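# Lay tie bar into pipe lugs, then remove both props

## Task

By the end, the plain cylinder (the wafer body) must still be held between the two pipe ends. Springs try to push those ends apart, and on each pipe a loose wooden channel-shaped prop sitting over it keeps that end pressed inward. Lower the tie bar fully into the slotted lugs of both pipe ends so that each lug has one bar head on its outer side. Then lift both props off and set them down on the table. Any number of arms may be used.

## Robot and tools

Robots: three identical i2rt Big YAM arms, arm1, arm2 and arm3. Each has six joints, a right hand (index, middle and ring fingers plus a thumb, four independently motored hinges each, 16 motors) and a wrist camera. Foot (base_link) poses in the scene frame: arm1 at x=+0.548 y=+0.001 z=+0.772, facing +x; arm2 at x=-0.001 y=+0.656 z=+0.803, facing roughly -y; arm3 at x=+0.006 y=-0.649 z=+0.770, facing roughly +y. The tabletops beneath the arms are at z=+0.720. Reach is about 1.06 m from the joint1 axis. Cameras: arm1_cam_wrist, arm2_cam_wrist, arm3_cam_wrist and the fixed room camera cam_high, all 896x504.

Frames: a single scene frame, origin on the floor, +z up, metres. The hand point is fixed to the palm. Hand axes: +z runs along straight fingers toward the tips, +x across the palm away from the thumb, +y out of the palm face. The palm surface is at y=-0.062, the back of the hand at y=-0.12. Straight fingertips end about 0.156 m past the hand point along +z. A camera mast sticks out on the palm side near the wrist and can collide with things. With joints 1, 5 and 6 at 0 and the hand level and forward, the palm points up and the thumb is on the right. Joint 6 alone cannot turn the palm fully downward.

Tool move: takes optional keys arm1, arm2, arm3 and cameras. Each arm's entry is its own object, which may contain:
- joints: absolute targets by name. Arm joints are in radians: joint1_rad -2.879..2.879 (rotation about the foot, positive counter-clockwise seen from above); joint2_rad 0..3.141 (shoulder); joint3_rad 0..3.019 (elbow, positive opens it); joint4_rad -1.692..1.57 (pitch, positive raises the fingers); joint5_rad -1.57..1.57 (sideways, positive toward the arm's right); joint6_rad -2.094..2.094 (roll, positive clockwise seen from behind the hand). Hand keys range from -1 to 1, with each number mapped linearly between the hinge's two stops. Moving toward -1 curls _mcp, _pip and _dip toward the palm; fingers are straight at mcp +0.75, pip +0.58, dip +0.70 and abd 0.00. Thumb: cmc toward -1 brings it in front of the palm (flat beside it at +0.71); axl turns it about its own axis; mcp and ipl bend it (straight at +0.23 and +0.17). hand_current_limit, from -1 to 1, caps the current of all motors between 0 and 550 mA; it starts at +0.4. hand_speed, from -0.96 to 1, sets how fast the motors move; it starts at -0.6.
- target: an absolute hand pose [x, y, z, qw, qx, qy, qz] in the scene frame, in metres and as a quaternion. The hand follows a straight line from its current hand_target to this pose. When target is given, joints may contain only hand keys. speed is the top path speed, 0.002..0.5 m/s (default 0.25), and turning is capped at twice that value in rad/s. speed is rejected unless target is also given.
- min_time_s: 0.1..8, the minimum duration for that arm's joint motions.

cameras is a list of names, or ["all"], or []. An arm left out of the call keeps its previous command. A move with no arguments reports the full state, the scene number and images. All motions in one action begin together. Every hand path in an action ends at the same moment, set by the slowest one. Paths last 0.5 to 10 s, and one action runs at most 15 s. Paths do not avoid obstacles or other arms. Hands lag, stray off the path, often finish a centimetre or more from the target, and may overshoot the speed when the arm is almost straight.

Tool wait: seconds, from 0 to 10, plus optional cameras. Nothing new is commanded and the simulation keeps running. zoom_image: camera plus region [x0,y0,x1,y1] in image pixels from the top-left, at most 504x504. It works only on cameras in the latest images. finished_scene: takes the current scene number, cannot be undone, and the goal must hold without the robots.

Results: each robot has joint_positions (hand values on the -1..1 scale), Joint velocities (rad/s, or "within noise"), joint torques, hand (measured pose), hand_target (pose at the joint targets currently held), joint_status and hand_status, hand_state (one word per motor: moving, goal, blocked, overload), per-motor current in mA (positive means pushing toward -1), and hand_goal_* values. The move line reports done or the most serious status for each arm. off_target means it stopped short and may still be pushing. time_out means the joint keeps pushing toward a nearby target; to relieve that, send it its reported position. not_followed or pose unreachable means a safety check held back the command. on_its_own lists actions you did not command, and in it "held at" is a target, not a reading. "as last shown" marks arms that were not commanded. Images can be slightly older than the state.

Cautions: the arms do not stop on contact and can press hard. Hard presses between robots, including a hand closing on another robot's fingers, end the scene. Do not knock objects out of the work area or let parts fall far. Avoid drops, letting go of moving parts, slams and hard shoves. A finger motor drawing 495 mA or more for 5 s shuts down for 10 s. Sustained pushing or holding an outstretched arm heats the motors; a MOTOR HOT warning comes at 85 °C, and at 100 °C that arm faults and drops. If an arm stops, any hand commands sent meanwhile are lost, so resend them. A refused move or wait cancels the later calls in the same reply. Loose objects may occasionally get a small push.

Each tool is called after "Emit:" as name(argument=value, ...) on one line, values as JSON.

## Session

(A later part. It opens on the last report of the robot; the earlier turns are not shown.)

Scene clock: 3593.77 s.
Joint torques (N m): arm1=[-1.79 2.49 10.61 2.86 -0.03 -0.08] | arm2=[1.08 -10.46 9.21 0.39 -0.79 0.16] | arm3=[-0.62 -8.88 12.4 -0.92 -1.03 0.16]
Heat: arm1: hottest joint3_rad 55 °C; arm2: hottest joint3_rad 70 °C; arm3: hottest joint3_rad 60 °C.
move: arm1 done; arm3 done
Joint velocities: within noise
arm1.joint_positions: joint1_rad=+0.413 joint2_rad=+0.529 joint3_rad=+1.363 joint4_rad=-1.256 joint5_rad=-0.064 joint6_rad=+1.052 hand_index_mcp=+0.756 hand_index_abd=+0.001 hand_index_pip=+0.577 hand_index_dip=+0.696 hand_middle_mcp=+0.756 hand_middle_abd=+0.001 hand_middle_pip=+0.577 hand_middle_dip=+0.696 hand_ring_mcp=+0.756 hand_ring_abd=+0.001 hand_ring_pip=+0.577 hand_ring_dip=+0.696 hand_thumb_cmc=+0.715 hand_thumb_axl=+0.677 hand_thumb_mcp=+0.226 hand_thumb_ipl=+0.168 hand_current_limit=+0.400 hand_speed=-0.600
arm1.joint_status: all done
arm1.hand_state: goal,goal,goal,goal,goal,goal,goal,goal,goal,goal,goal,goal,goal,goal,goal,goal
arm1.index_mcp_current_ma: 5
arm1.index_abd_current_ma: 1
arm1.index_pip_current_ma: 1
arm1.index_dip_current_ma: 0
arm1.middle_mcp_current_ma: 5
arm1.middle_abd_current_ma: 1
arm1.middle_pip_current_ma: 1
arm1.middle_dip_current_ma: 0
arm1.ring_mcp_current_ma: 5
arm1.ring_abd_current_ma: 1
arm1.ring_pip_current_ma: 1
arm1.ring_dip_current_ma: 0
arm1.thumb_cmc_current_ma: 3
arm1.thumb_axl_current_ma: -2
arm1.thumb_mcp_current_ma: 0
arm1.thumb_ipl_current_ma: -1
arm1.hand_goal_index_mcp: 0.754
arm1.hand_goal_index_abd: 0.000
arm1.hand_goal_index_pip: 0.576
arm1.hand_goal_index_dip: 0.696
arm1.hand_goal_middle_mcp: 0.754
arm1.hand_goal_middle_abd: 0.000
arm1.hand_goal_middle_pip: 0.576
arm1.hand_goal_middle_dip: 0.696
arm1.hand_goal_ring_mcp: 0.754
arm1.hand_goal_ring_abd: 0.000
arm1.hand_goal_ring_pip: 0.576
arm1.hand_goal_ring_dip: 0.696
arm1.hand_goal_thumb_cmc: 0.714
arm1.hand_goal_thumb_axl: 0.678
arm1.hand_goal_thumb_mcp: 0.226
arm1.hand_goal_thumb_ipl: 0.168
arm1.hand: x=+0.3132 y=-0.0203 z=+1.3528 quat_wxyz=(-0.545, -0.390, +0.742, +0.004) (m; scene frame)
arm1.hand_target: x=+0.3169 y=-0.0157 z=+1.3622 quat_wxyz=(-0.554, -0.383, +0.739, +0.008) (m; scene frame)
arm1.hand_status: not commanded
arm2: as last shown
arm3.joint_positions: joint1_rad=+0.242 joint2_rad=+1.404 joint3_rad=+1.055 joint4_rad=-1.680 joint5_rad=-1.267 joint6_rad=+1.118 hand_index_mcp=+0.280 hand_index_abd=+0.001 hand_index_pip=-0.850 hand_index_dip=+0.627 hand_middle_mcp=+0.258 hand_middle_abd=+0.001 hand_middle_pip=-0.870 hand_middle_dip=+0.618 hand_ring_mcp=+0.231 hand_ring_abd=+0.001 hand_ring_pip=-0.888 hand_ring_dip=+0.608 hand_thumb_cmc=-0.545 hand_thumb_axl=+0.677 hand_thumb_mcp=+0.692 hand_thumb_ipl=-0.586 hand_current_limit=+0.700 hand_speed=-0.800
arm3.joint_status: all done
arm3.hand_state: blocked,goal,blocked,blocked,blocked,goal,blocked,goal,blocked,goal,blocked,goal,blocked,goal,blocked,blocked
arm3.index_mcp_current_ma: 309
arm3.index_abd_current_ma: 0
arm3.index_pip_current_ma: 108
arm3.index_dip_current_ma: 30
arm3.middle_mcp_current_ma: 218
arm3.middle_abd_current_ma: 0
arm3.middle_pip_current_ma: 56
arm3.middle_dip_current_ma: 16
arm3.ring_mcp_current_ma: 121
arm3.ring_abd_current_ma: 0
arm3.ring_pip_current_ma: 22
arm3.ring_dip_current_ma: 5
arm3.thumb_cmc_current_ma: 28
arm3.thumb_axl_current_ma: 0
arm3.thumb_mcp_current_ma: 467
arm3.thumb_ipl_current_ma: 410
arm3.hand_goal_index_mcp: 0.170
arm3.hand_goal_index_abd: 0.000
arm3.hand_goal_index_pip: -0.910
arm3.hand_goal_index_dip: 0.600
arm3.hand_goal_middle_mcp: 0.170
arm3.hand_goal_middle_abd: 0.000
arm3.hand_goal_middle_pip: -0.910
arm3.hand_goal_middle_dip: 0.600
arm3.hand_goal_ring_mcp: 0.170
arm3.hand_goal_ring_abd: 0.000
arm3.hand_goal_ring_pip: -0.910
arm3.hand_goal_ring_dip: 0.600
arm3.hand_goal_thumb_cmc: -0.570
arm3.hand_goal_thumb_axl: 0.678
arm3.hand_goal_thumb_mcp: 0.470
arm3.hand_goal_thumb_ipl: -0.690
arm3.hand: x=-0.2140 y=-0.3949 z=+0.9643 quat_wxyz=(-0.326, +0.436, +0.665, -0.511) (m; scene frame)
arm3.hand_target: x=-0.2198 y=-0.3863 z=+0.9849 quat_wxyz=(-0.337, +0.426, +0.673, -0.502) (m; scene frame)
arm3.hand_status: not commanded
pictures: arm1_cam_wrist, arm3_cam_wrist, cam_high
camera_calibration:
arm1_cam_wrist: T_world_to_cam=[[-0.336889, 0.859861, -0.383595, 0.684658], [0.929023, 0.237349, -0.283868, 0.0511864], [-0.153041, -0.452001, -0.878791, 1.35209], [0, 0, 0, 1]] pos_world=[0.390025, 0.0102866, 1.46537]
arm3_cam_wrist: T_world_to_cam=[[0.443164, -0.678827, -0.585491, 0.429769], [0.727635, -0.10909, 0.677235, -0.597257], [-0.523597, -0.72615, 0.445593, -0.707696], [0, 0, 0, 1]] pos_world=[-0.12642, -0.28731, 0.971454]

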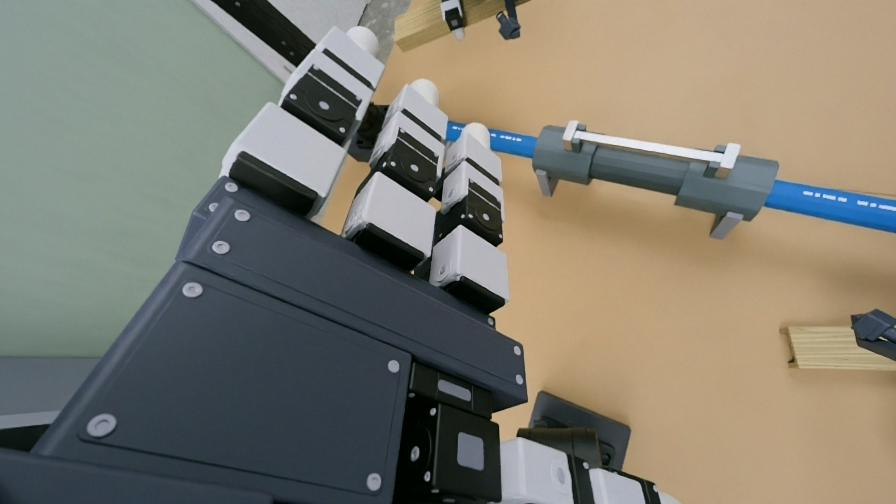

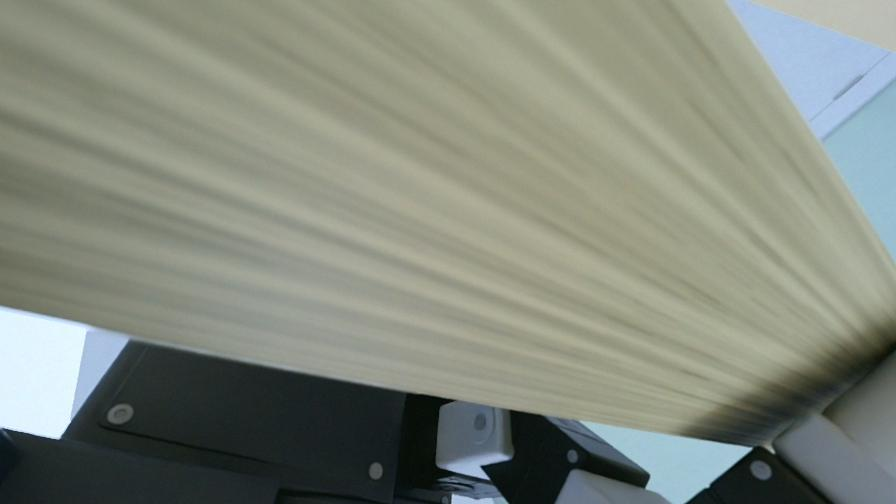

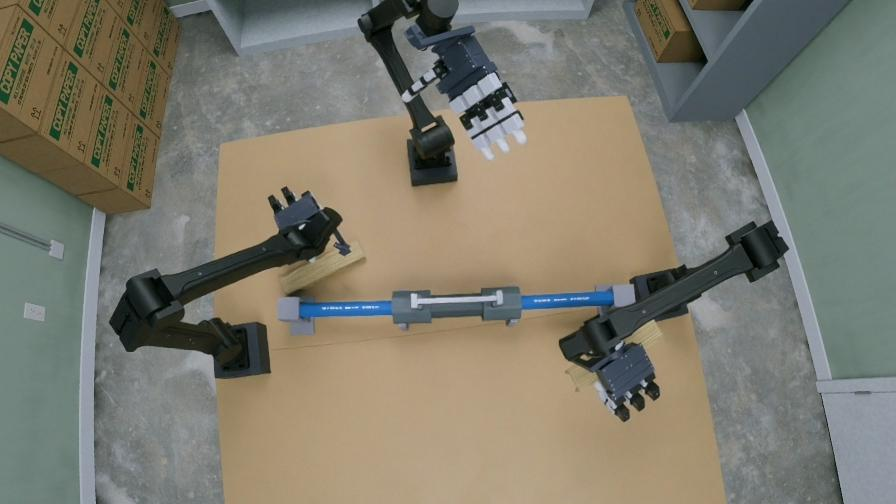

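Emit:
move(arm3={"target":[-0.235,-0.370,0.87,-0.33,0.43,0.668,-0.508],"speed":0.1})

Emit:
move(arm3={"target":[-0.235,-0.370,0.80,-0.33,0.43,0.668,-0.508],"speed":0.08}, cameras=["arm3_cam_wrist","arm1_cam_wrist","cam_high"])

Emit:
zoom_image(camera="cam_high", region=[490, 240, 690, 440])

Scene clock: 3621.30 s.
Joint torques (N m): arm1=[-1.9 1.38 10.56 2.82 0.01 -0.09] | arm2=[1.08 -10.52 9.2 0.38 -0.78 0.16] | arm3=[-0.62 -8.88 6.72 -0.03 -1.08 0.13]
Heat: arm1: hottest joint3_rad 55 °C; arm2: hottest joint3_rad 70 °C; arm3: hottest joint3_rad 62 °C.
move: arm3 done
Joint velocities: within noise
arm1, arm2: as last shown
arm3.joint_positions: joint1_rad=+0.264 joint2_rad=+1.569 joint3_rad=+0.976 joint4_rad=-1.344 joint5_rad=-1.277 joint6_rad=+1.184 hand_index_mcp=+0.280 hand_index_abd=+0.001 hand_index_pip=-0.850 hand_index_dip=+0.627 hand_middle_mcp=+0.258 hand_middle_abd=+0.001 hand_middle_pip=-0.870 hand_middle_dip=+0.618 hand_ring_mcp=+0.231 hand_ring_abd=+0.001 hand_ring_pip=-0.888 hand_ring_dip=+0.608 hand_thumb_cmc=-0.545 hand_thumb_axl=+0.677 hand_thumb_mcp=+0.692 hand_thumb_ipl=-0.586 hand_current_limit=+0.700 hand_speed=-0.800
arm3.joint_status: not commanded
arm3.hand_state: blocked,goal,blocked,blocked,blocked,goal,blocked,goal,blocked,goal,blocked,goal,blocked,goal,blocked,blocked
arm3.index_mcp_current_ma: 309
arm3.index_abd_current_ma: 0
arm3.index_pip_current_ma: 108
arm3.index_dip_current_ma: 30
arm3.middle_mcp_current_ma: 218
arm3.middle_abd_current_ma: 0
arm3.middle_pip_current_ma: 56
arm3.middle_dip_current_ma: 16
arm3.ring_mcp_current_ma: 121
arm3.ring_abd_current_ma: 0
arm3.ring_pip_current_ma: 22
arm3.ring_dip_current_ma: 5
arm3.thumb_cmc_current_ma: 28
arm3.thumb_axl_current_ma: 0
arm3.thumb_mcp_current_ma: 468
arm3.thumb_ipl_current_ma: 410
arm3.hand_goal_index_mcp: 0.170
arm3.hand_goal_index_abd: 0.000
arm3.hand_goal_index_pip: -0.910
arm3.hand_goal_index_dip: 0.600
arm3.hand_goal_middle_mcp: 0.170
arm3.hand_goal_middle_abd: 0.000
arm3.hand_goal_middle_pip: -0.910
arm3.hand_goal_middle_dip: 0.600
arm3.hand_goal_ring_mcp: 0.170
arm3.hand_goal_ring_abd: 0.000
arm3.hand_goal_ring_pip: -0.910
arm3.hand_goal_ring_dip: 0.600
arm3.hand_goal_thumb_cmc: -0.570
arm3.hand_goal_thumb_axl: 0.678
arm3.hand_goal_thumb_mcp: 0.470
arm3.hand_goal_thumb_ipl: -0.690
arm3.hand: x=-0.2318 y=-0.3669 z=+0.8721 quat_wxyz=(-0.335, +0.429, +0.671, -0.504) (m; scene frame)
arm3.hand_target: x=-0.2349 y=-0.3701 z=+0.8700 quat_wxyz=(-0.330, +0.430, +0.669, -0.509) (m; scene frame)
arm3.hand_status: done (0.005 m and 0.8 deg from the pose sent, 0.100 m and 1.0 deg at the start)
pictures: none

Scene clock: 3622.90 s.
Joint torques (N m): arm1=[-2.02 1.67 10.74 2.88 0 -0.14] | arm2=[1.08 -10.58 9.21 0.38 -0.79 0.15] | arm3=[-0.73 -9.47 5.53 0.03 -1.04 0.14]
Heat: arm1: hottest joint3_rad 55 °C; arm2: hottest joint3_rad 70 °C; arm3: hottest joint3_rad 62 °C.
move: arm3 done
Joint velocities: within noise
arm1: as last shown
arm2.joint_positions: joint1_rad=+0.582 joint2_rad=+1.525 joint3_rad=+0.778 joint4_rad=-0.350 joint5_rad=-1.171 joint6_rad=+2.069 hand_index_mcp=+0.735 hand_index_abd=-0.002 hand_index_pip=-0.809 hand_index_dip=+0.663 hand_middle_mcp=+0.732 hand_middle_abd=-0.003 hand_middle_pip=-0.819 hand_middle_dip=+0.653 hand_ring_mcp=-0.334 hand_ring_abd=-0.003 hand_ring_pip=+0.952 hand_ring_dip=+0.983 hand_thumb_cmc=-0.569 hand_thumb_axl=+0.677 hand_thumb_mcp=+0.799 hand_thumb_ipl=-0.578 hand_current_limit=+0.700 hand_speed=-0.600
arm2.joint_status: not commanded
arm2.hand_state: goal,goal,goal,goal,goal,goal,goal,goal,overload,goal,goal,goal,goal,goal,goal,goal
arm2.index_mcp_current_ma: -18
arm2.index_abd_current_ma: -1
arm2.index_pip_current_ma: 3
arm2.index_dip_current_ma: 2
arm2.middle_mcp_current_ma: -22
arm2.middle_abd_current_ma: -1
arm2.middle_pip_current_ma: 3
arm2.middle_dip_current_ma: 2
arm2.ring_mcp_current_ma: 0
arm2.ring_abd_current_ma: -1
arm2.ring_pip_current_ma: 1
arm2.ring_dip_current_ma: 1
arm2.thumb_cmc_current_ma: 0
arm2.thumb_axl_current_ma: 0
arm2.thumb_mcp_current_ma: 0
arm2.thumb_ipl_current_ma: 1
arm2.hand_goal_index_mcp: 0.750
arm2.hand_goal_index_abd: 0.000
arm2.hand_goal_index_pip: -0.814
arm2.hand_goal_index_dip: 0.660
arm2.hand_goal_middle_mcp: 0.750
arm2.hand_goal_middle_abd: 0.000
arm2.hand_goal_middle_pip: -0.824
arm2.hand_goal_middle_dip: 0.650
arm2.hand_goal_ring_mcp: 0.754
arm2.hand_goal_ring_abd: 0.000
arm2.hand_goal_ring_pip: 0.950
arm2.hand_goal_ring_dip: 0.980
arm2.hand_goal_thumb_cmc: -0.570
arm2.hand_goal_thumb_axl: 0.678
arm2.hand_goal_thumb_mcp: 0.800
arm2.hand_goal_thumb_ipl: -0.580
arm2.hand: x=+0.3380 y=+0.4201 z=+0.8515 quat_wxyz=(-0.485, +0.693, -0.434, +0.310) (m; scene frame)
arm2.hand_target: x=+0.3511 y=+0.4104 z=+0.8702 quat_wxyz=(-0.480, +0.698, -0.423, +0.321) (m; scene frame)
arm2.hand_status: not commanded
arm3.joint_positions: joint1_rad=+0.264 joint2_rad=+1.695 joint3_rad=+0.907 joint4_rad=-1.146 joint5_rad=-1.278 joint6_rad=+1.184 hand_index_mcp=+0.280 hand_index_abd=+0.001 hand_index_pip=-0.850 hand_index_dip=+0.627 hand_middle_mcp=+0.258 hand_middle_abd=+0.001 hand_middle_pip=-0.870 hand_middle_dip=+0.618 hand_ring_mcp=+0.231 hand_ring_abd=+0.001 hand_ring_pip=-0.888 hand_ring_dip=+0.608 hand_thumb_cmc=-0.545 hand_thumb_axl=+0.677 hand_thumb_mcp=+0.692 hand_thumb_ipl=-0.586 hand_current_limit=+0.700 hand_speed=-0.800
arm3.joint_status: not commanded
arm3.hand_state: blocked,goal,blocked,blocked,blocked,goal,blocked,goal,blocked,goal,blocked,goal,blocked,goal,blocked,blocked
arm3.index_mcp_current_ma: 309
arm3.index_abd_current_ma: 0
arm3.index_pip_current_ma: 108
arm3.index_dip_current_ma: 30
arm3.middle_mcp_current_ma: 218
arm3.middle_abd_current_ma: 0
arm3.middle_pip_current_ma: 56
arm3.middle_dip_current_ma: 16
arm3.ring_mcp_current_ma: 121
arm3.ring_abd_current_ma: 0
arm3.ring_pip_current_ma: 22
arm3.ring_dip_current_ma: 5
arm3.thumb_cmc_current_ma: 28
arm3.thumb_axl_current_ma: 0
arm3.thumb_mcp_current_ma: 467
arm3.thumb_ipl_current_ma: 410
arm3.hand_goal_index_mcp: 0.170
arm3.hand_goal_index_abd: 0.000
arm3.hand_goal_index_pip: -0.910
arm3.hand_goal_index_dip: 0.600
arm3.hand_goal_middle_mcp: 0.170
arm3.hand_goal_middle_abd: 0.000
arm3.hand_goal_middle_pip: -0.910
arm3.hand_goal_middle_dip: 0.600
arm3.hand_goal_ring_mcp: 0.170
arm3.hand_goal_ring_abd: 0.000
arm3.hand_goal_ring_pip: -0.910
arm3.hand_goal_ring_dip: 0.600
arm3.hand_goal_thumb_cmc: -0.570
arm3.hand_goal_thumb_axl: 0.678
arm3.hand_goal_thumb_mcp: 0.470
arm3.hand_goal_thumb_ipl: -0.690
arm3.hand: x=-0.2323 y=-0.3663 z=+0.8031 quat_wxyz=(-0.336, +0.429, +0.671, -0.503) (m; scene frame)
arm3.hand_target: x=-0.2349 y=-0.3701 z=+0.8001 quat_wxyz=(-0.330, +0.430, +0.669, -0.509) (m; scene frame)
arm3.hand_status: done (0.006 m and 0.9 deg from the pose sent, 0.072 m and 0.9 deg at the start)
pictures: arm1_cam_wrist, arm3_cam_wrist, cam_high
camera_calibration:
arm1_cam_wrist: T_world_to_cam=[[-0.336889, 0.859861, -0.383595, 0.684658], [0.929023, 0.237349, -0.283868, 0.0511864], [-0.153041, -0.452001, -0.878791, 1.35209], [0, 0, 0, 1]] pos_world=[0.390025, 0.0102866, 1.46537]
arm3_cam_wrist: T_world_to_cam=[[0.437059, -0.661121, -0.609835, 0.387497], [0.734861, -0.128472, 0.665939, -0.468076], [-0.518613, -0.739199, 0.429682, -0.615569], [0, 0, 0, 1]] pos_world=[-0.144631, -0.25898, 0.812518]

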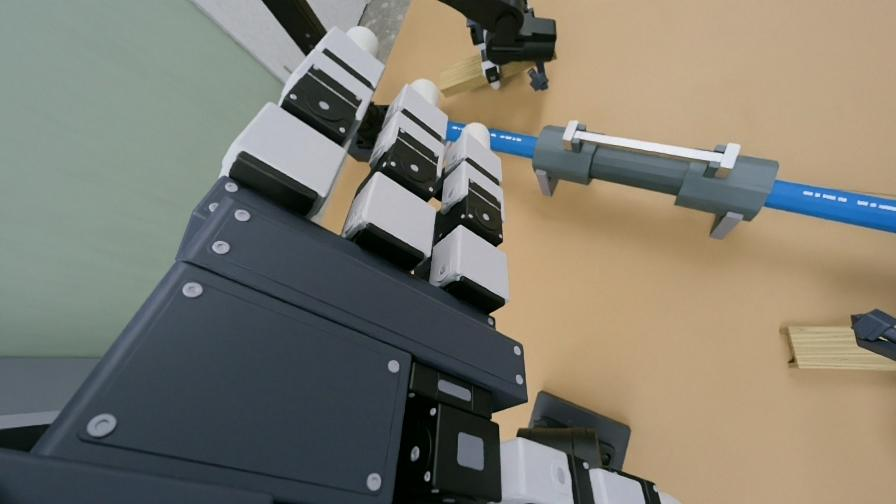

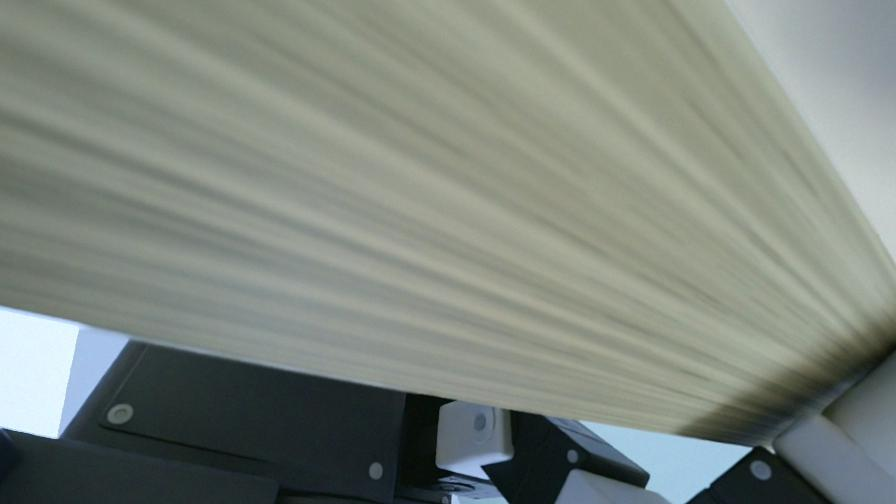

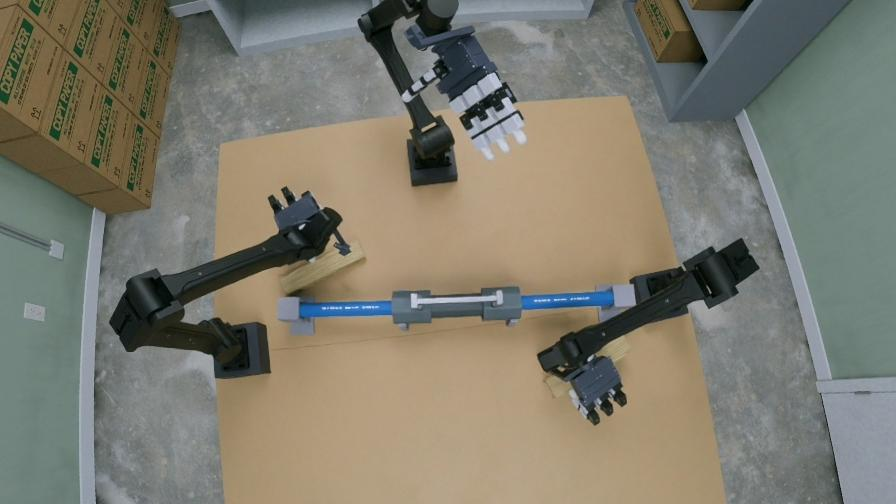

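Scaled by 2.520 from the camera's 896x504 image, which has a finer 1280x720 frame.

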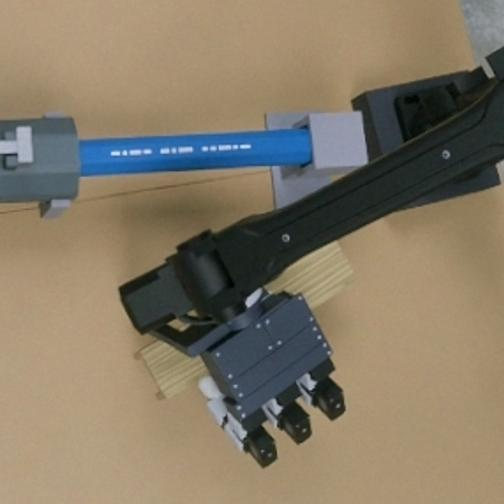

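Emit:
move(arm3={"target":[-0.235,-0.370,0.772,-0.33,0.43,0.668,-0.508],"speed":0.05})

Emit:
move(arm3={"target":[-0.235,-0.370,0.757,-0.33,0.43,0.668,-0.508],"speed":0.03}, cameras=["arm3_cam_wrist","arm1_cam_wrist"])

Emit:
zoom_image(camera="arm1_cam_wrist", region=[400, 0, 600, 140])

Scene clock: 3629.00 s.
Joint torques (N m): arm1=[-1.14 2.43 10.69 3.02 0.02 -0.05] | arm2=[1.08 -10.58 9.18 0.38 -0.78 0.16] | arm3=[-0.56 -9.64 4.85 0.12 -1.04 0.14]
Heat: arm1: hottest joint3_rad 55 °C; arm2: hottest joint3_rad 70 °C; arm3: hottest joint3_rad 62 °C.
move: arm3 done
Joint velocities: within noise
arm1, arm2: as last shown
arm3.joint_positions: joint1_rad=+0.264 joint2_rad=+1.755 joint3_rad=+0.890 joint4_rad=-1.068 joint5_rad=-1.278 joint6_rad=+1.184 hand_index_mcp=+0.280 hand_index_abd=+0.001 hand_index_pip=-0.850 hand_index_dip=+0.627 hand_middle_mcp=+0.258 hand_middle_abd=+0.001 hand_middle_pip=-0.870 hand_middle_dip=+0.618 hand_ring_mcp=+0.231 hand_ring_abd=+0.001 hand_ring_pip=-0.888 hand_ring_dip=+0.608 hand_thumb_cmc=-0.545 hand_thumb_axl=+0.677 hand_thumb_mcp=+0.692 hand_thumb_ipl=-0.586 hand_current_limit=+0.700 hand_speed=-0.800
arm3.joint_status: not commanded
arm3.hand_state: blocked,goal,blocked,blocked,blocked,goal,blocked,goal,blocked,goal,blocked,goal,blocked,goal,blocked,blocked
arm3.index_mcp_current_ma: 309
arm3.index_abd_current_ma: 0
arm3.index_pip_current_ma: 108
arm3.index_dip_current_ma: 30
arm3.middle_mcp_current_ma: 218
arm3.middle_abd_current_ma: 0
arm3.middle_pip_current_ma: 56
arm3.middle_dip_current_ma: 16
arm3.ring_mcp_current_ma: 121
arm3.ring_abd_current_ma: 0
arm3.ring_pip_current_ma: 22
arm3.ring_dip_current_ma: 5
arm3.thumb_cmc_current_ma: 28
arm3.thumb_axl_current_ma: 0
arm3.thumb_mcp_current_ma: 468
arm3.thumb_ipl_current_ma: 410
arm3.hand_goal_index_mcp: 0.170
arm3.hand_goal_index_abd: 0.000
arm3.hand_goal_index_pip: -0.910
arm3.hand_goal_index_dip: 0.600
arm3.hand_goal_middle_mcp: 0.170
arm3.hand_goal_middle_abd: 0.000
arm3.hand_goal_middle_pip: -0.910
arm3.hand_goal_middle_dip: 0.600
arm3.hand_goal_ring_mcp: 0.170
arm3.hand_goal_ring_abd: 0.000
arm3.hand_goal_ring_pip: -0.910
arm3.hand_goal_ring_dip: 0.600
arm3.hand_goal_thumb_cmc: -0.570
arm3.hand_goal_thumb_axl: 0.678
arm3.hand_goal_thumb_mcp: 0.470
arm3.hand_goal_thumb_ipl: -0.690
arm3.hand: x=-0.2326 y=-0.3655 z=+0.7759 quat_wxyz=(-0.336, +0.428, +0.671, -0.503) (m; scene frame)
arm3.hand_target: x=-0.2349 y=-0.3700 z=+0.7721 quat_wxyz=(-0.330, +0.430, +0.669, -0.509) (m; scene frame)
arm3.hand_status: done (0.006 m and 1.0 deg from the pose sent, 0.031 m and 0.9 deg at the start)
pictures: none

Scene clock: 3630.07 s.
Joint torques (N m): arm1=[-1.14 1.79 10.77 2.91 0.05 -0.12] | arm2=[1.03 -10.52 9.22 0.36 -0.78 0.15] | arm3=[-0.67 -9.58 4.55 -0.02 -1.04 0.13]
Heat: arm1: hottest joint3_rad 55 °C; arm2: hottest joint3_rad 70 °C; arm3: hottest joint3_rad 62 °C.
move: arm3 done
Joint velocities: within noise
arm1, arm2: as last shown
arm3.joint_positions: joint1_rad=+0.264 joint2_rad=+1.788 joint3_rad=+0.883 joint4_rad=-1.027 joint5_rad=-1.278 joint6_rad=+1.184 hand_index_mcp=+0.280 hand_index_abd=+0.001 hand_index_pip=-0.850 hand_index_dip=+0.627 hand_middle_mcp=+0.258 hand_middle_abd=+0.001 hand_middle_pip=-0.870 hand_middle_dip=+0.618 hand_ring_mcp=+0.231 hand_ring_abd=+0.001 hand_ring_pip=-0.888 hand_ring_dip=+0.608 hand_thumb_cmc=-0.545 hand_thumb_axl=+0.677 hand_thumb_mcp=+0.692 hand_thumb_ipl=-0.586 hand_current_limit=+0.700 hand_speed=-0.800
arm3.joint_status: not commanded
arm3.hand_state: blocked,goal,blocked,blocked,blocked,goal,blocked,goal,blocked,goal,blocked,goal,blocked,goal,blocked,blocked
arm3.index_mcp_current_ma: 309
arm3.index_abd_current_ma: 0
arm3.index_pip_current_ma: 108
arm3.index_dip_current_ma: 30
arm3.middle_mcp_current_ma: 218
arm3.middle_abd_current_ma: 0
arm3.middle_pip_current_ma: 56
arm3.middle_dip_current_ma: 16
arm3.ring_mcp_current_ma: 121
arm3.ring_abd_current_ma: 0
arm3.ring_pip_current_ma: 22
arm3.ring_dip_current_ma: 5
arm3.thumb_cmc_current_ma: 28
arm3.thumb_axl_current_ma: 0
arm3.thumb_mcp_current_ma: 468
arm3.thumb_ipl_current_ma: 410
arm3.hand_goal_index_mcp: 0.170
arm3.hand_goal_index_abd: 0.000
arm3.hand_goal_index_pip: -0.910
arm3.hand_goal_index_dip: 0.600
arm3.hand_goal_middle_mcp: 0.170
arm3.hand_goal_middle_abd: 0.000
arm3.hand_goal_middle_pip: -0.910
arm3.hand_goal_middle_dip: 0.600
arm3.hand_goal_ring_mcp: 0.170
arm3.hand_goal_ring_abd: 0.000
arm3.hand_goal_ring_pip: -0.910
arm3.hand_goal_ring_dip: 0.600
arm3.hand_goal_thumb_cmc: -0.570
arm3.hand_goal_thumb_axl: 0.678
arm3.hand_goal_thumb_mcp: 0.470
arm3.hand_goal_thumb_ipl: -0.690
arm3.hand: x=-0.2328 y=-0.3652 z=+0.7612 quat_wxyz=(-0.336, +0.428, +0.672, -0.503) (m; scene frame)
arm3.hand_target: x=-0.2349 y=-0.3701 z=+0.7571 quat_wxyz=(-0.330, +0.430, +0.669, -0.509) (m; scene frame)
arm3.hand_status: done (0.007 m and 1.1 deg from the pose sent, 0.020 m and 1.0 deg at the start)
pictures: arm1_cam_wrist, arm3_cam_wrist
camera_calibration:
arm1_cam_wrist: T_world_to_cam=[[-0.336889, 0.859861, -0.383595, 0.684658], [0.929023, 0.237349, -0.283868, 0.0511864], [-0.153041, -0.452001, -0.878791, 1.35209], [0, 0, 0, 1]] pos_world=[0.390025, 0.0102866, 1.46537]
arm3_cam_wrist: T_world_to_cam=[[0.436534, -0.659563, -0.611894, 0.364992], [0.735412, -0.130198, 0.664995, -0.439419], [-0.518274, -0.740287, 0.428214, -0.596121], [0, 0, 0, 1]] pos_world=[-0.145132, -0.257778, 0.770815]

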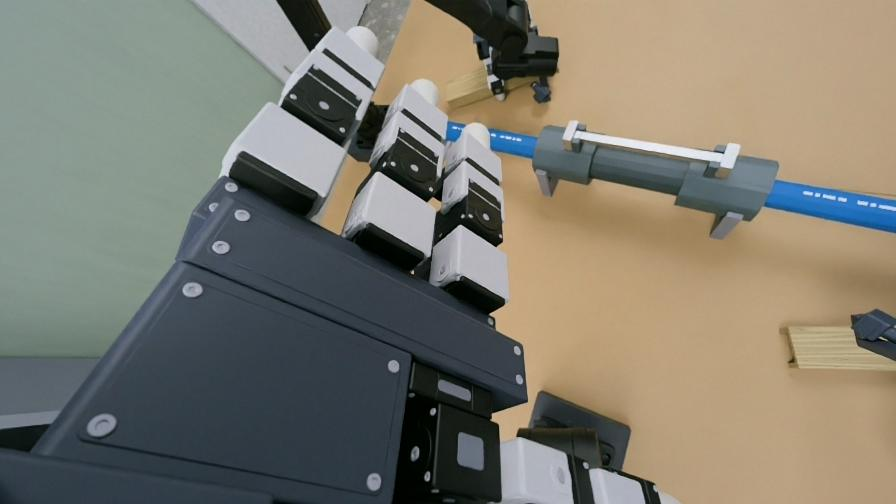

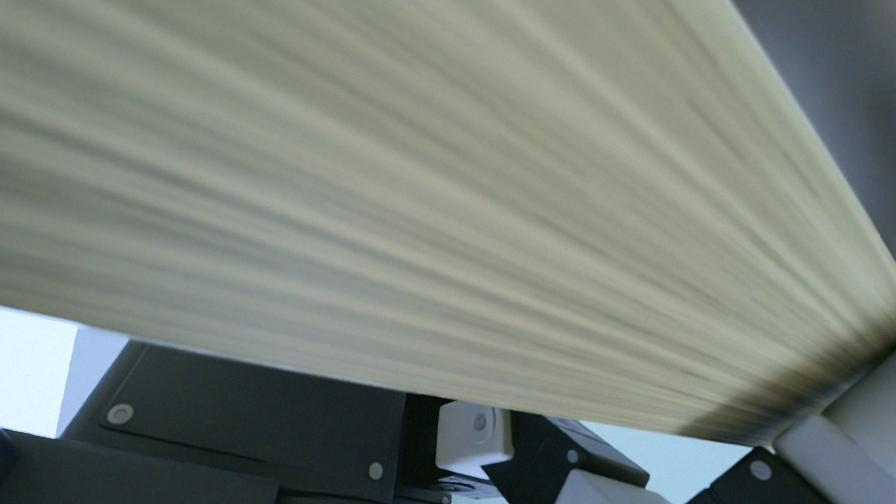

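Scaled by 2.520 from the camera's 896x504 image, which has a finer 1280x720 frame.

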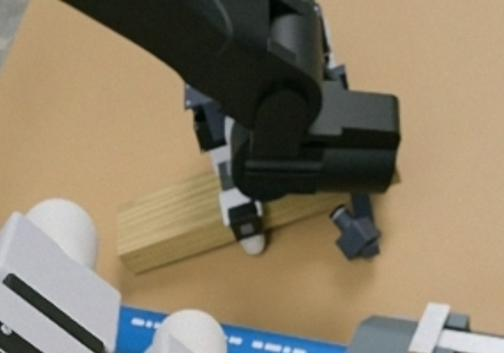

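Emit:
move(arm3={"target":[-0.235,-0.370,0.747,-0.33,0.43,0.668,-0.508],"speed":0.03}, cameras=["arm3_cam_wrist","arm1_cam_wrist"])

Emit:
zoom_image(camera="arm1_cam_wrist", region=[400, 0, 600, 140])

Scene clock: 3638.83 s.
Joint torques (N m): arm1=[-1.03 3.25 10.67 3.19 0 -0.14] | arm2=[1.03 -10.58 9.22 0.38 -0.78 0.16] | arm3=[-0.62 -9.58 4.31 0.05 -1.04 0.11]
Heat: arm1: hottest joint3_rad 55 °C; arm2: hottest joint3_rad 71 °C; arm3: hottest joint3_rad 61 °C.
move: arm3 done
Joint velocities: arm1=[0.005 -0.005 -0.017 -0.017 0.007 -0.183] | arm2=[within noise] | arm3=[within noise]
arm1, arm2: as last shown
arm3.joint_positions: joint1_rad=+0.264 joint2_rad=+1.811 joint3_rad=+0.880 joint4_rad=-1.000 joint5_rad=-1.278 joint6_rad=+1.184 hand_index_mcp=+0.280 hand_index_abd=+0.001 hand_index_pip=-0.850 hand_index_dip=+0.627 hand_middle_mcp=+0.258 hand_middle_abd=+0.001 hand_middle_pip=-0.870 hand_middle_dip=+0.618 hand_ring_mcp=+0.231 hand_ring_abd=+0.001 hand_ring_pip=-0.888 hand_ring_dip=+0.608 hand_thumb_cmc=-0.545 hand_thumb_axl=+0.677 hand_thumb_mcp=+0.692 hand_thumb_ipl=-0.586 hand_current_limit=+0.700 hand_speed=-0.800
arm3.joint_status: not commanded
arm3.hand_state: blocked,goal,blocked,blocked,blocked,goal,blocked,goal,blocked,goal,blocked,goal,blocked,goal,blocked,blocked
arm3.index_mcp_current_ma: 309
arm3.index_abd_current_ma: 0
arm3.index_pip_current_ma: 108
arm3.index_dip_current_ma: 30
arm3.middle_mcp_current_ma: 218
arm3.middle_abd_current_ma: 0
arm3.middle_pip_current_ma: 56
arm3.middle_dip_current_ma: 16
arm3.ring_mcp_current_ma: 121
arm3.ring_abd_current_ma: 0
arm3.ring_pip_current_ma: 22
arm3.ring_dip_current_ma: 5
arm3.thumb_cmc_current_ma: 28
arm3.thumb_axl_current_ma: 0
arm3.thumb_mcp_current_ma: 467
arm3.thumb_ipl_current_ma: 410
arm3.hand_goal_index_mcp: 0.170
arm3.hand_goal_index_abd: 0.000
arm3.hand_goal_index_pip: -0.910
arm3.hand_goal_index_dip: 0.600
arm3.hand_goal_middle_mcp: 0.170
arm3.hand_goal_middle_abd: 0.000
arm3.hand_goal_middle_pip: -0.910
arm3.hand_goal_middle_dip: 0.600
arm3.hand_goal_ring_mcp: 0.170
arm3.hand_goal_ring_abd: 0.000
arm3.hand_goal_ring_pip: -0.910
arm3.hand_goal_ring_dip: 0.600
arm3.hand_goal_thumb_cmc: -0.570
arm3.hand_goal_thumb_axl: 0.678
arm3.hand_goal_thumb_mcp: 0.470
arm3.hand_goal_thumb_ipl: -0.690
arm3.hand: x=-0.2330 y=-0.3645 z=+0.7519 quat_wxyz=(-0.337, +0.428, +0.672, -0.502) (m; scene frame)
arm3.hand_target: x=-0.2349 y=-0.3700 z=+0.7471 quat_wxyz=(-0.330, +0.430, +0.669, -0.509) (m; scene frame)
arm3.hand_status: done (0.008 m and 1.2 deg from the pose sent, 0.015 m and 1.1 deg at the start)
pictures: arm1_cam_wrist, arm3_cam_wrist
camera_calibration:
arm1_cam_wrist: T_world_to_cam=[[-0.336889, 0.859861, -0.383595, 0.684658], [0.929023, 0.237349, -0.283868, 0.0511864], [-0.153041, -0.452001, -0.878791, 1.35209], [0, 0, 0, 1]] pos_world=[0.390025, 0.0102866, 1.46537]
arm3_cam_wrist: T_world_to_cam=[[0.436227, -0.65844, -0.613321, 0.361177], [0.735803, -0.131335, 0.664339, -0.432809], [-0.517977, -0.741086, 0.42719, -0.591221], [0, 0, 0, 1]] pos_world=[-0.145332, -0.257176, 0.761613]

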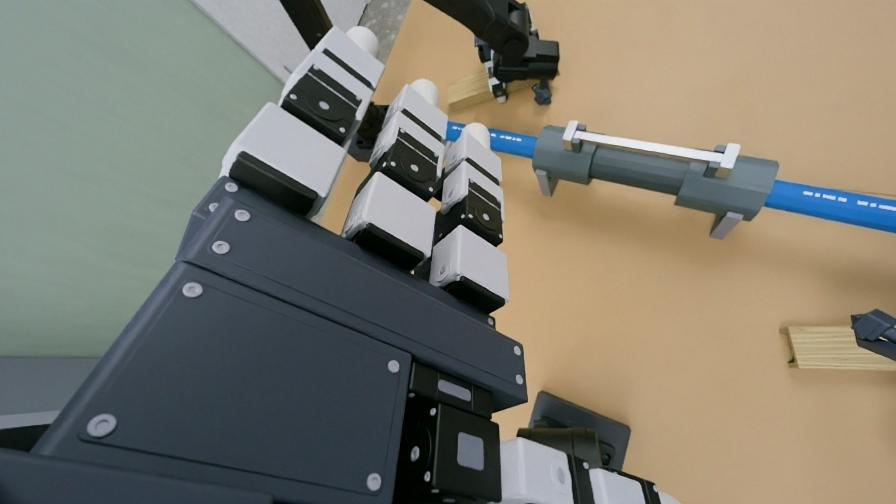

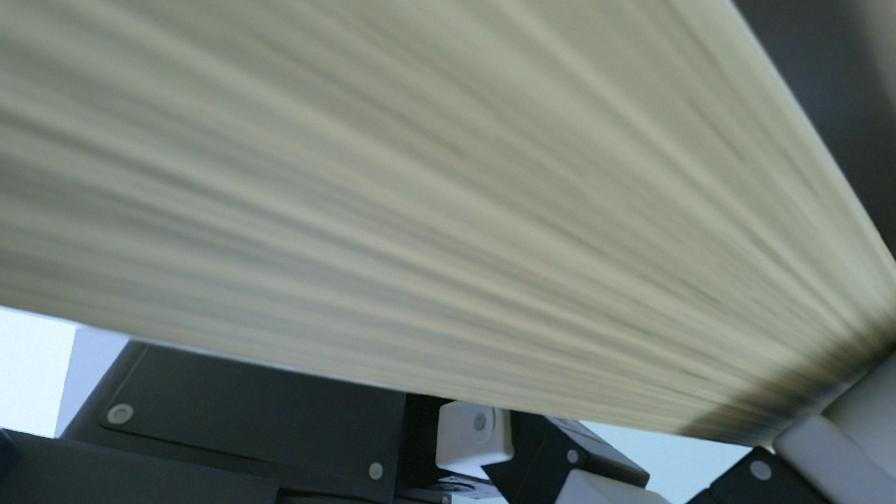

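Scaled by 2.520 from the camera's 896x504 image, which has a finer 1280x720 frame.

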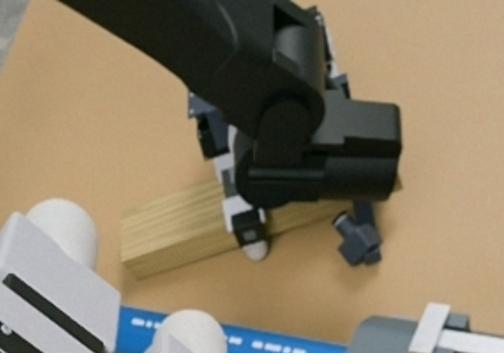

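Emit:
move(arm3={"target":[-0.235,-0.370,0.747,-0.2991,0.4521,0.702,-0.46],"speed":0.05})

Emit:
move(arm3={"target":[-0.235,-0.370,0.737,-0.2991,0.4521,0.702,-0.46],"speed":0.03}, cameras=["arm3_cam_wrist","arm1_cam_wrist"])

Emit:
zoom_image(camera="arm1_cam_wrist", region=[400, 0, 600, 140])

Scene clock: 3658.73 s.
Joint torques (N m): arm1=[-1.26 1.85 10.67 3.06 0.02 -0.13] | arm2=[1.08 -10.46 9.2 0.38 -0.78 0.16] | arm3=[-0.62 -11.75 4.68 0.36 -0.86 0.14]
Heat: arm1: hottest joint3_rad 55 °C; arm2: hottest joint3_rad 71 °C; arm3: hottest joint3_rad 59 °C.
move: arm3 done
Joint velocities: within noise
arm1, arm2: as last shown
arm3.joint_positions: joint1_rad=+0.315 joint2_rad=+1.752 joint3_rad=+0.835 joint4_rad=-0.806 joint5_rad=-1.159 joint6_rad=+1.422 hand_index_mcp=+0.280 hand_index_abd=+0.001 hand_index_pip=-0.850 hand_index_dip=+0.627 hand_middle_mcp=+0.258 hand_middle_abd=+0.001 hand_middle_pip=-0.870 hand_middle_dip=+0.618 hand_ring_mcp=+0.231 hand_ring_abd=+0.001 hand_ring_pip=-0.888 hand_ring_dip=+0.608 hand_thumb_cmc=-0.545 hand_thumb_axl=+0.677 hand_thumb_mcp=+0.692 hand_thumb_ipl=-0.586 hand_current_limit=+0.700 hand_speed=-0.800
arm3.joint_status: not commanded
arm3.hand_state: blocked,goal,blocked,blocked,blocked,goal,blocked,goal,blocked,goal,blocked,goal,blocked,goal,blocked,blocked
arm3.index_mcp_current_ma: 309
arm3.index_abd_current_ma: 0
arm3.index_pip_current_ma: 108
arm3.index_dip_current_ma: 30
arm3.middle_mcp_current_ma: 218
arm3.middle_abd_current_ma: 0
arm3.middle_pip_current_ma: 56
arm3.middle_dip_current_ma: 16
arm3.ring_mcp_current_ma: 121
arm3.ring_abd_current_ma: 0
arm3.ring_pip_current_ma: 22
arm3.ring_dip_current_ma: 5
arm3.thumb_cmc_current_ma: 28
arm3.thumb_axl_current_ma: 0
arm3.thumb_mcp_current_ma: 468
arm3.thumb_ipl_current_ma: 410
arm3.hand_goal_index_mcp: 0.170
arm3.hand_goal_index_abd: 0.000
arm3.hand_goal_index_pip: -0.910
arm3.hand_goal_index_dip: 0.600
arm3.hand_goal_middle_mcp: 0.170
arm3.hand_goal_middle_abd: 0.000
arm3.hand_goal_middle_pip: -0.910
arm3.hand_goal_middle_dip: 0.600
arm3.hand_goal_ring_mcp: 0.170
arm3.hand_goal_ring_abd: 0.000
arm3.hand_goal_ring_pip: -0.910
arm3.hand_goal_ring_dip: 0.600
arm3.hand_goal_thumb_cmc: -0.570
arm3.hand_goal_thumb_axl: 0.678
arm3.hand_goal_thumb_mcp: 0.470
arm3.hand_goal_thumb_ipl: -0.690
arm3.hand: x=-0.2320 y=-0.3688 z=+0.7420 quat_wxyz=(-0.298, +0.455, +0.700, -0.463) (m; scene frame)
arm3.hand_target: x=-0.2349 y=-0.3700 z=+0.7469 quat_wxyz=(-0.299, +0.452, +0.703, -0.461) (m; scene frame)
arm3.hand_status: done (0.006 m and 0.6 deg from the pose sent, 0.008 m and 7.9 deg at the start)
pictures: none

Scene clock: 3659.70 s.
Joint torques (N m): arm1=[-1.55 1.96 10.65 2.71 0.04 -0.01] | arm2=[1.08 -10.52 9.18 0.38 -0.78 0.16] | arm3=[-0.62 -9.82 4.71 0.42 -0.85 0.13]
Heat: arm1: hottest joint3_rad 55 °C; arm2: hottest joint3_rad 71 °C; arm3: hottest joint3_rad 59 °C.
move: arm3 done
Joint velocities: within noise
arm1, arm2: as last shown
arm3.joint_positions: joint1_rad=+0.315 joint2_rad=+1.752 joint3_rad=+0.830 joint4_rad=-0.777 joint5_rad=-1.159 joint6_rad=+1.425 hand_index_mcp=+0.280 hand_index_abd=+0.001 hand_index_pip=-0.850 hand_index_dip=+0.627 hand_middle_mcp=+0.258 hand_middle_abd=+0.001 hand_middle_pip=-0.870 hand_middle_dip=+0.618 hand_ring_mcp=+0.231 hand_ring_abd=+0.001 hand_ring_pip=-0.888 hand_ring_dip=+0.608 hand_thumb_cmc=-0.545 hand_thumb_axl=+0.677 hand_thumb_mcp=+0.692 hand_thumb_ipl=-0.586 hand_current_limit=+0.700 hand_speed=-0.800
arm3.joint_status: not commanded
arm3.hand_state: blocked,goal,blocked,blocked,blocked,goal,blocked,goal,blocked,goal,blocked,goal,blocked,goal,blocked,blocked
arm3.index_mcp_current_ma: 309
arm3.index_abd_current_ma: 0
arm3.index_pip_current_ma: 108
arm3.index_dip_current_ma: 30
arm3.middle_mcp_current_ma: 218
arm3.middle_abd_current_ma: 0
arm3.middle_pip_current_ma: 56
arm3.middle_dip_current_ma: 16
arm3.ring_mcp_current_ma: 121
arm3.ring_abd_current_ma: 0
arm3.ring_pip_current_ma: 22
arm3.ring_dip_current_ma: 5
arm3.thumb_cmc_current_ma: 28
arm3.thumb_axl_current_ma: 0
arm3.thumb_mcp_current_ma: 467
arm3.thumb_ipl_current_ma: 410
arm3.hand_goal_index_mcp: 0.170
arm3.hand_goal_index_abd: 0.000
arm3.hand_goal_index_pip: -0.910
arm3.hand_goal_index_dip: 0.600
arm3.hand_goal_middle_mcp: 0.170
arm3.hand_goal_middle_abd: 0.000
arm3.hand_goal_middle_pip: -0.910
arm3.hand_goal_middle_dip: 0.600
arm3.hand_goal_ring_mcp: 0.170
arm3.hand_goal_ring_abd: 0.000
arm3.hand_goal_ring_pip: -0.910
arm3.hand_goal_ring_dip: 0.600
arm3.hand_goal_thumb_cmc: -0.570
arm3.hand_goal_thumb_axl: 0.678
arm3.hand_goal_thumb_mcp: 0.470
arm3.hand_goal_thumb_ipl: -0.690
arm3.hand: x=-0.2333 y=-0.3655 z=+0.7400 quat_wxyz=(-0.305, +0.451, +0.703, -0.457) (m; scene frame)
arm3.hand_target: x=-0.2349 y=-0.3700 z=+0.7370 quat_wxyz=(-0.299, +0.452, +0.703, -0.460) (m; scene frame)
arm3.hand_status: done (0.006 m and 0.8 deg from the pose sent, 0.006 m and 0.6 deg at the start)
pictures: arm1_cam_wrist, arm3_cam_wrist
camera_calibration:
arm1_cam_wrist: T_world_to_cam=[[-0.336889, 0.859861, -0.383595, 0.684658], [0.929023, 0.237349, -0.283868, 0.0511864], [-0.153041, -0.452001, -0.878791, 1.35209], [0, 0, 0, 1]] pos_world=[0.390025, 0.0102866, 1.46537]
arm3_cam_wrist: T_world_to_cam=[[0.509543, -0.630675, -0.585333, 0.359982], [0.646727, -0.16799, 0.743991, -0.517962], [-0.567547, -0.757647, 0.322276, -0.526982], [0, 0, 0, 1]] pos_world=[-0.147533, -0.259247, 0.765903]

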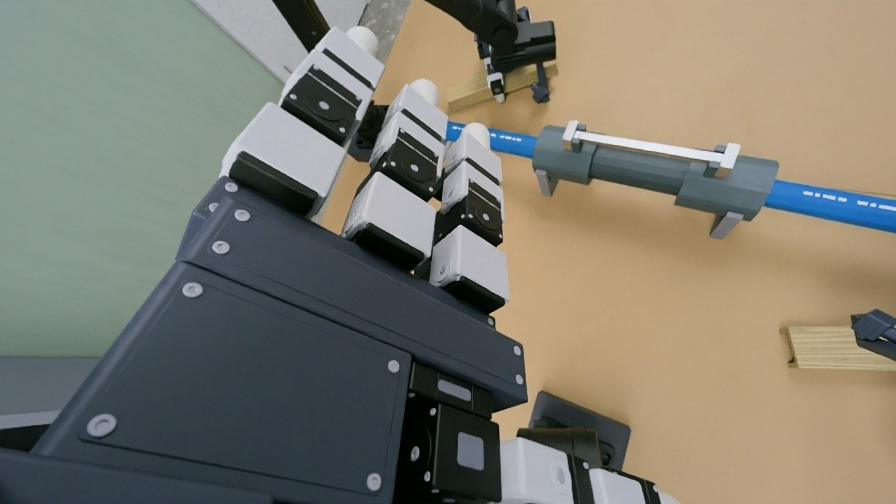

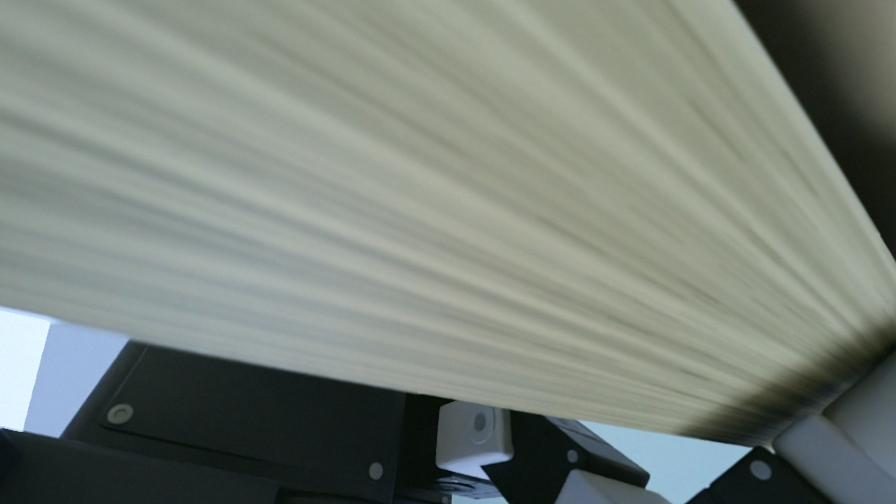

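Scaled by 2.520 from the camera's 896x504 image, which has a finer 1280x720 frame.

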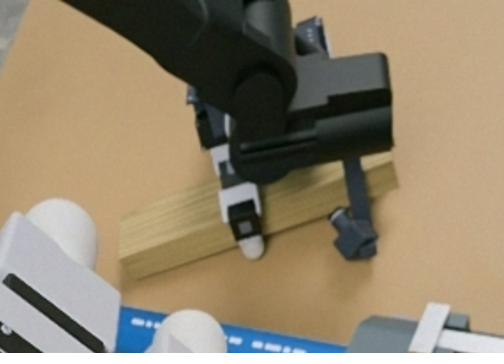

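Emit:
move(arm3={"target":[-0.235,-0.370,0.730,-0.2991,0.4521,0.702,-0.46],"speed":0.03}, cameras=["arm3_cam_wrist","arm1_cam_wrist"])

Emit:
zoom_image(camera="arm1_cam_wrist", region=[430, 40, 570, 120])

Scene clock: 3667.53 s.
Joint torques (N m): arm1=[-1.26 1.79 10.85 2.8 0.01 -0.12] | arm2=[1.08 -10.52 9.21 0.36 -0.79 0.15] | arm3=[-0.62 -9.05 4.52 0.58 -0.85 0.07]
Heat: arm1: hottest joint3_rad 55 °C; arm2: hottest joint3_rad 71 °C; arm3: hottest joint3_rad 58 °C.
move: arm3 done
Joint velocities: within noise
arm1.joint_positions: joint1_rad=+0.413 joint2_rad=+0.529 joint3_rad=+1.363 joint4_rad=-1.256 joint5_rad=-0.064 joint6_rad=+1.052 hand_index_mcp=+0.756 hand_index_abd=+0.001 hand_index_pip=+0.577 hand_index_dip=+0.696 hand_middle_mcp=+0.756 hand_middle_abd=+0.001 hand_middle_pip=+0.577 hand_middle_dip=+0.696 hand_ring_mcp=+0.756 hand_ring_abd=+0.001 hand_ring_pip=+0.577 hand_ring_dip=+0.696 hand_thumb_cmc=+0.715 hand_thumb_axl=+0.677 hand_thumb_mcp=+0.226 hand_thumb_ipl=+0.168 hand_current_limit=+0.400 hand_speed=-0.600
arm1.joint_status: not commanded
arm1.hand_state: goal,goal,goal,goal,goal,goal,goal,goal,goal,goal,goal,goal,goal,goal,goal,goal
arm1.index_mcp_current_ma: 5
arm1.index_abd_current_ma: 1
arm1.index_pip_current_ma: 1
arm1.index_dip_current_ma: 0
arm1.middle_mcp_current_ma: 5
arm1.middle_abd_current_ma: 1
arm1.middle_pip_current_ma: 1
arm1.middle_dip_current_ma: 0
arm1.ring_mcp_current_ma: 5
arm1.ring_abd_current_ma: 1
arm1.ring_pip_current_ma: 1
arm1.ring_dip_current_ma: 0
arm1.thumb_cmc_current_ma: 3
arm1.thumb_axl_current_ma: -2
arm1.thumb_mcp_current_ma: 0
arm1.thumb_ipl_current_ma: -1
arm1.hand_goal_index_mcp: 0.754
arm1.hand_goal_index_abd: 0.000
arm1.hand_goal_index_pip: 0.576
arm1.hand_goal_index_dip: 0.696
arm1.hand_goal_middle_mcp: 0.754
arm1.hand_goal_middle_abd: 0.000
arm1.hand_goal_middle_pip: 0.576
arm1.hand_goal_middle_dip: 0.696
arm1.hand_goal_ring_mcp: 0.754
arm1.hand_goal_ring_abd: 0.000
arm1.hand_goal_ring_pip: 0.576
arm1.hand_goal_ring_dip: 0.696
arm1.hand_goal_thumb_cmc: 0.714
arm1.hand_goal_thumb_axl: 0.678
arm1.hand_goal_thumb_mcp: 0.226
arm1.hand_goal_thumb_ipl: 0.168
arm1.hand: x=+0.3132 y=-0.0203 z=+1.3528 quat_wxyz=(-0.545, -0.390, +0.742, +0.004) (m; scene frame)
arm1.hand_target: x=+0.3169 y=-0.0157 z=+1.3622 quat_wxyz=(-0.554, -0.383, +0.739, +0.008) (m; scene frame)
arm1.hand_status: not commanded
arm2: as last shown
arm3.joint_positions: joint1_rad=+0.315 joint2_rad=+1.761 joint3_rad=+0.828 joint4_rad=-0.759 joint5_rad=-1.159 joint6_rad=+1.431 hand_index_mcp=+0.280 hand_index_abd=+0.001 hand_index_pip=-0.854 hand_index_dip=+0.619 hand_middle_mcp=+0.256 hand_middle_abd=+0.001 hand_middle_pip=-0.870 hand_middle_dip=+0.618 hand_ring_mcp=+0.228 hand_ring_abd=+0.001 hand_ring_pip=-0.888 hand_ring_dip=+0.608 hand_thumb_cmc=-0.545 hand_thumb_axl=+0.677 hand_thumb_mcp=+0.692 hand_thumb_ipl=-0.586 hand_current_limit=+0.700 hand_speed=-0.800
arm3.joint_status: not commanded
arm3.hand_state: blocked,goal,blocked,goal,blocked,goal,blocked,goal,blocked,goal,blocked,goal,blocked,goal,blocked,blocked
arm3.index_mcp_current_ma: 309
arm3.index_abd_current_ma: 0
arm3.index_pip_current_ma: 97
arm3.index_dip_current_ma: 18
arm3.middle_mcp_current_ma: 211
arm3.middle_abd_current_ma: 0
arm3.middle_pip_current_ma: 56
arm3.middle_dip_current_ma: 16
arm3.ring_mcp_current_ma: 114
arm3.ring_abd_current_ma: 0
arm3.ring_pip_current_ma: 22
arm3.ring_dip_current_ma: 5
arm3.thumb_cmc_current_ma: 29
arm3.thumb_axl_current_ma: 0
arm3.thumb_mcp_current_ma: 468
arm3.thumb_ipl_current_ma: 410
arm3.hand_goal_index_mcp: 0.170
arm3.hand_goal_index_abd: 0.000
arm3.hand_goal_index_pip: -0.910
arm3.hand_goal_index_dip: 0.600
arm3.hand_goal_middle_mcp: 0.170
arm3.hand_goal_middle_abd: 0.000
arm3.hand_goal_middle_pip: -0.910
arm3.hand_goal_middle_dip: 0.600
arm3.hand_goal_ring_mcp: 0.170
arm3.hand_goal_ring_abd: 0.000
arm3.hand_goal_ring_pip: -0.910
arm3.hand_goal_ring_dip: 0.600
arm3.hand_goal_thumb_cmc: -0.570
arm3.hand_goal_thumb_axl: 0.678
arm3.hand_goal_thumb_mcp: 0.470
arm3.hand_goal_thumb_ipl: -0.690
arm3.hand: x=-0.2336 y=-0.3646 z=+0.7363 quat_wxyz=(-0.306, +0.452, +0.703, -0.456) (m; scene frame)
arm3.hand_target: x=-0.2348 y=-0.3701 z=+0.7301 quat_wxyz=(-0.299, +0.453, +0.703, -0.460) (m; scene frame)
arm3.hand_status: done (0.008 m and 0.9 deg from the pose sent, 0.011 m and 0.8 deg at the start)
pictures: arm1_cam_wrist, arm3_cam_wrist
camera_calibration:
arm1_cam_wrist: T_world_to_cam=[[-0.336889, 0.859861, -0.383595, 0.684658], [0.929023, 0.237349, -0.283868, 0.0511864], [-0.153041, -0.452001, -0.878791, 1.35209], [0, 0, 0, 1]] pos_world=[0.390025, 0.0102866, 1.46537]
arm3_cam_wrist: T_world_to_cam=[[0.507857, -0.631184, -0.586249, 0.358617], [0.646421, -0.170603, 0.743663, -0.51559], [-0.569404, -0.756638, 0.321369, -0.524751], [0, 0, 0, 1]] pos_world=[-0.147633, -0.258654, 0.762302]

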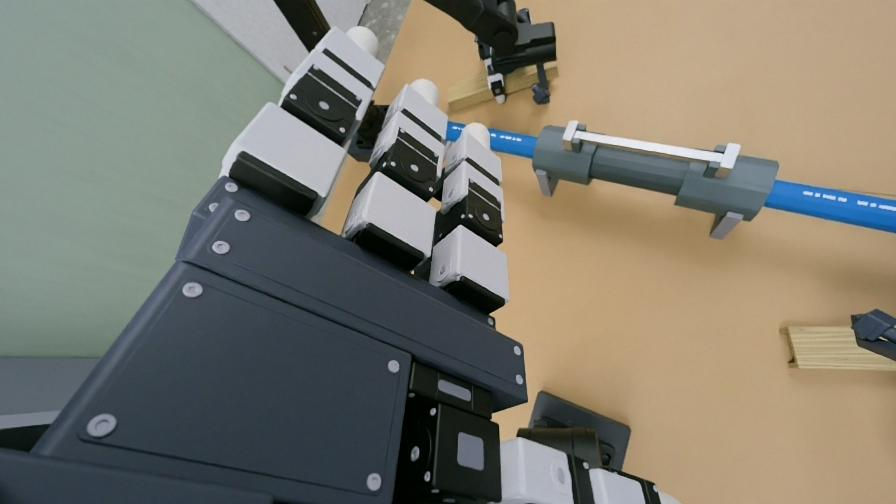

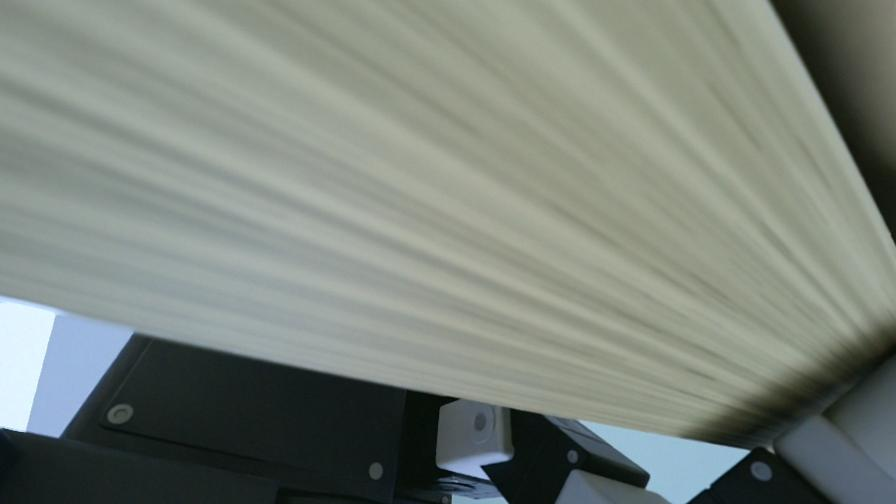

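Scaled by 3.600 from the camera's 896x504 image, which has a finer 1280x720 frame.

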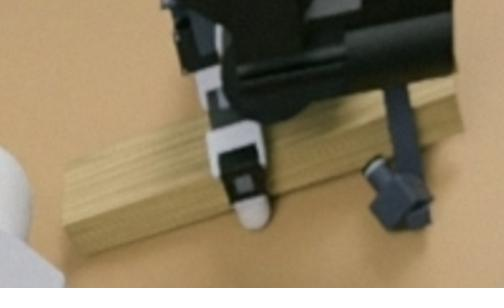

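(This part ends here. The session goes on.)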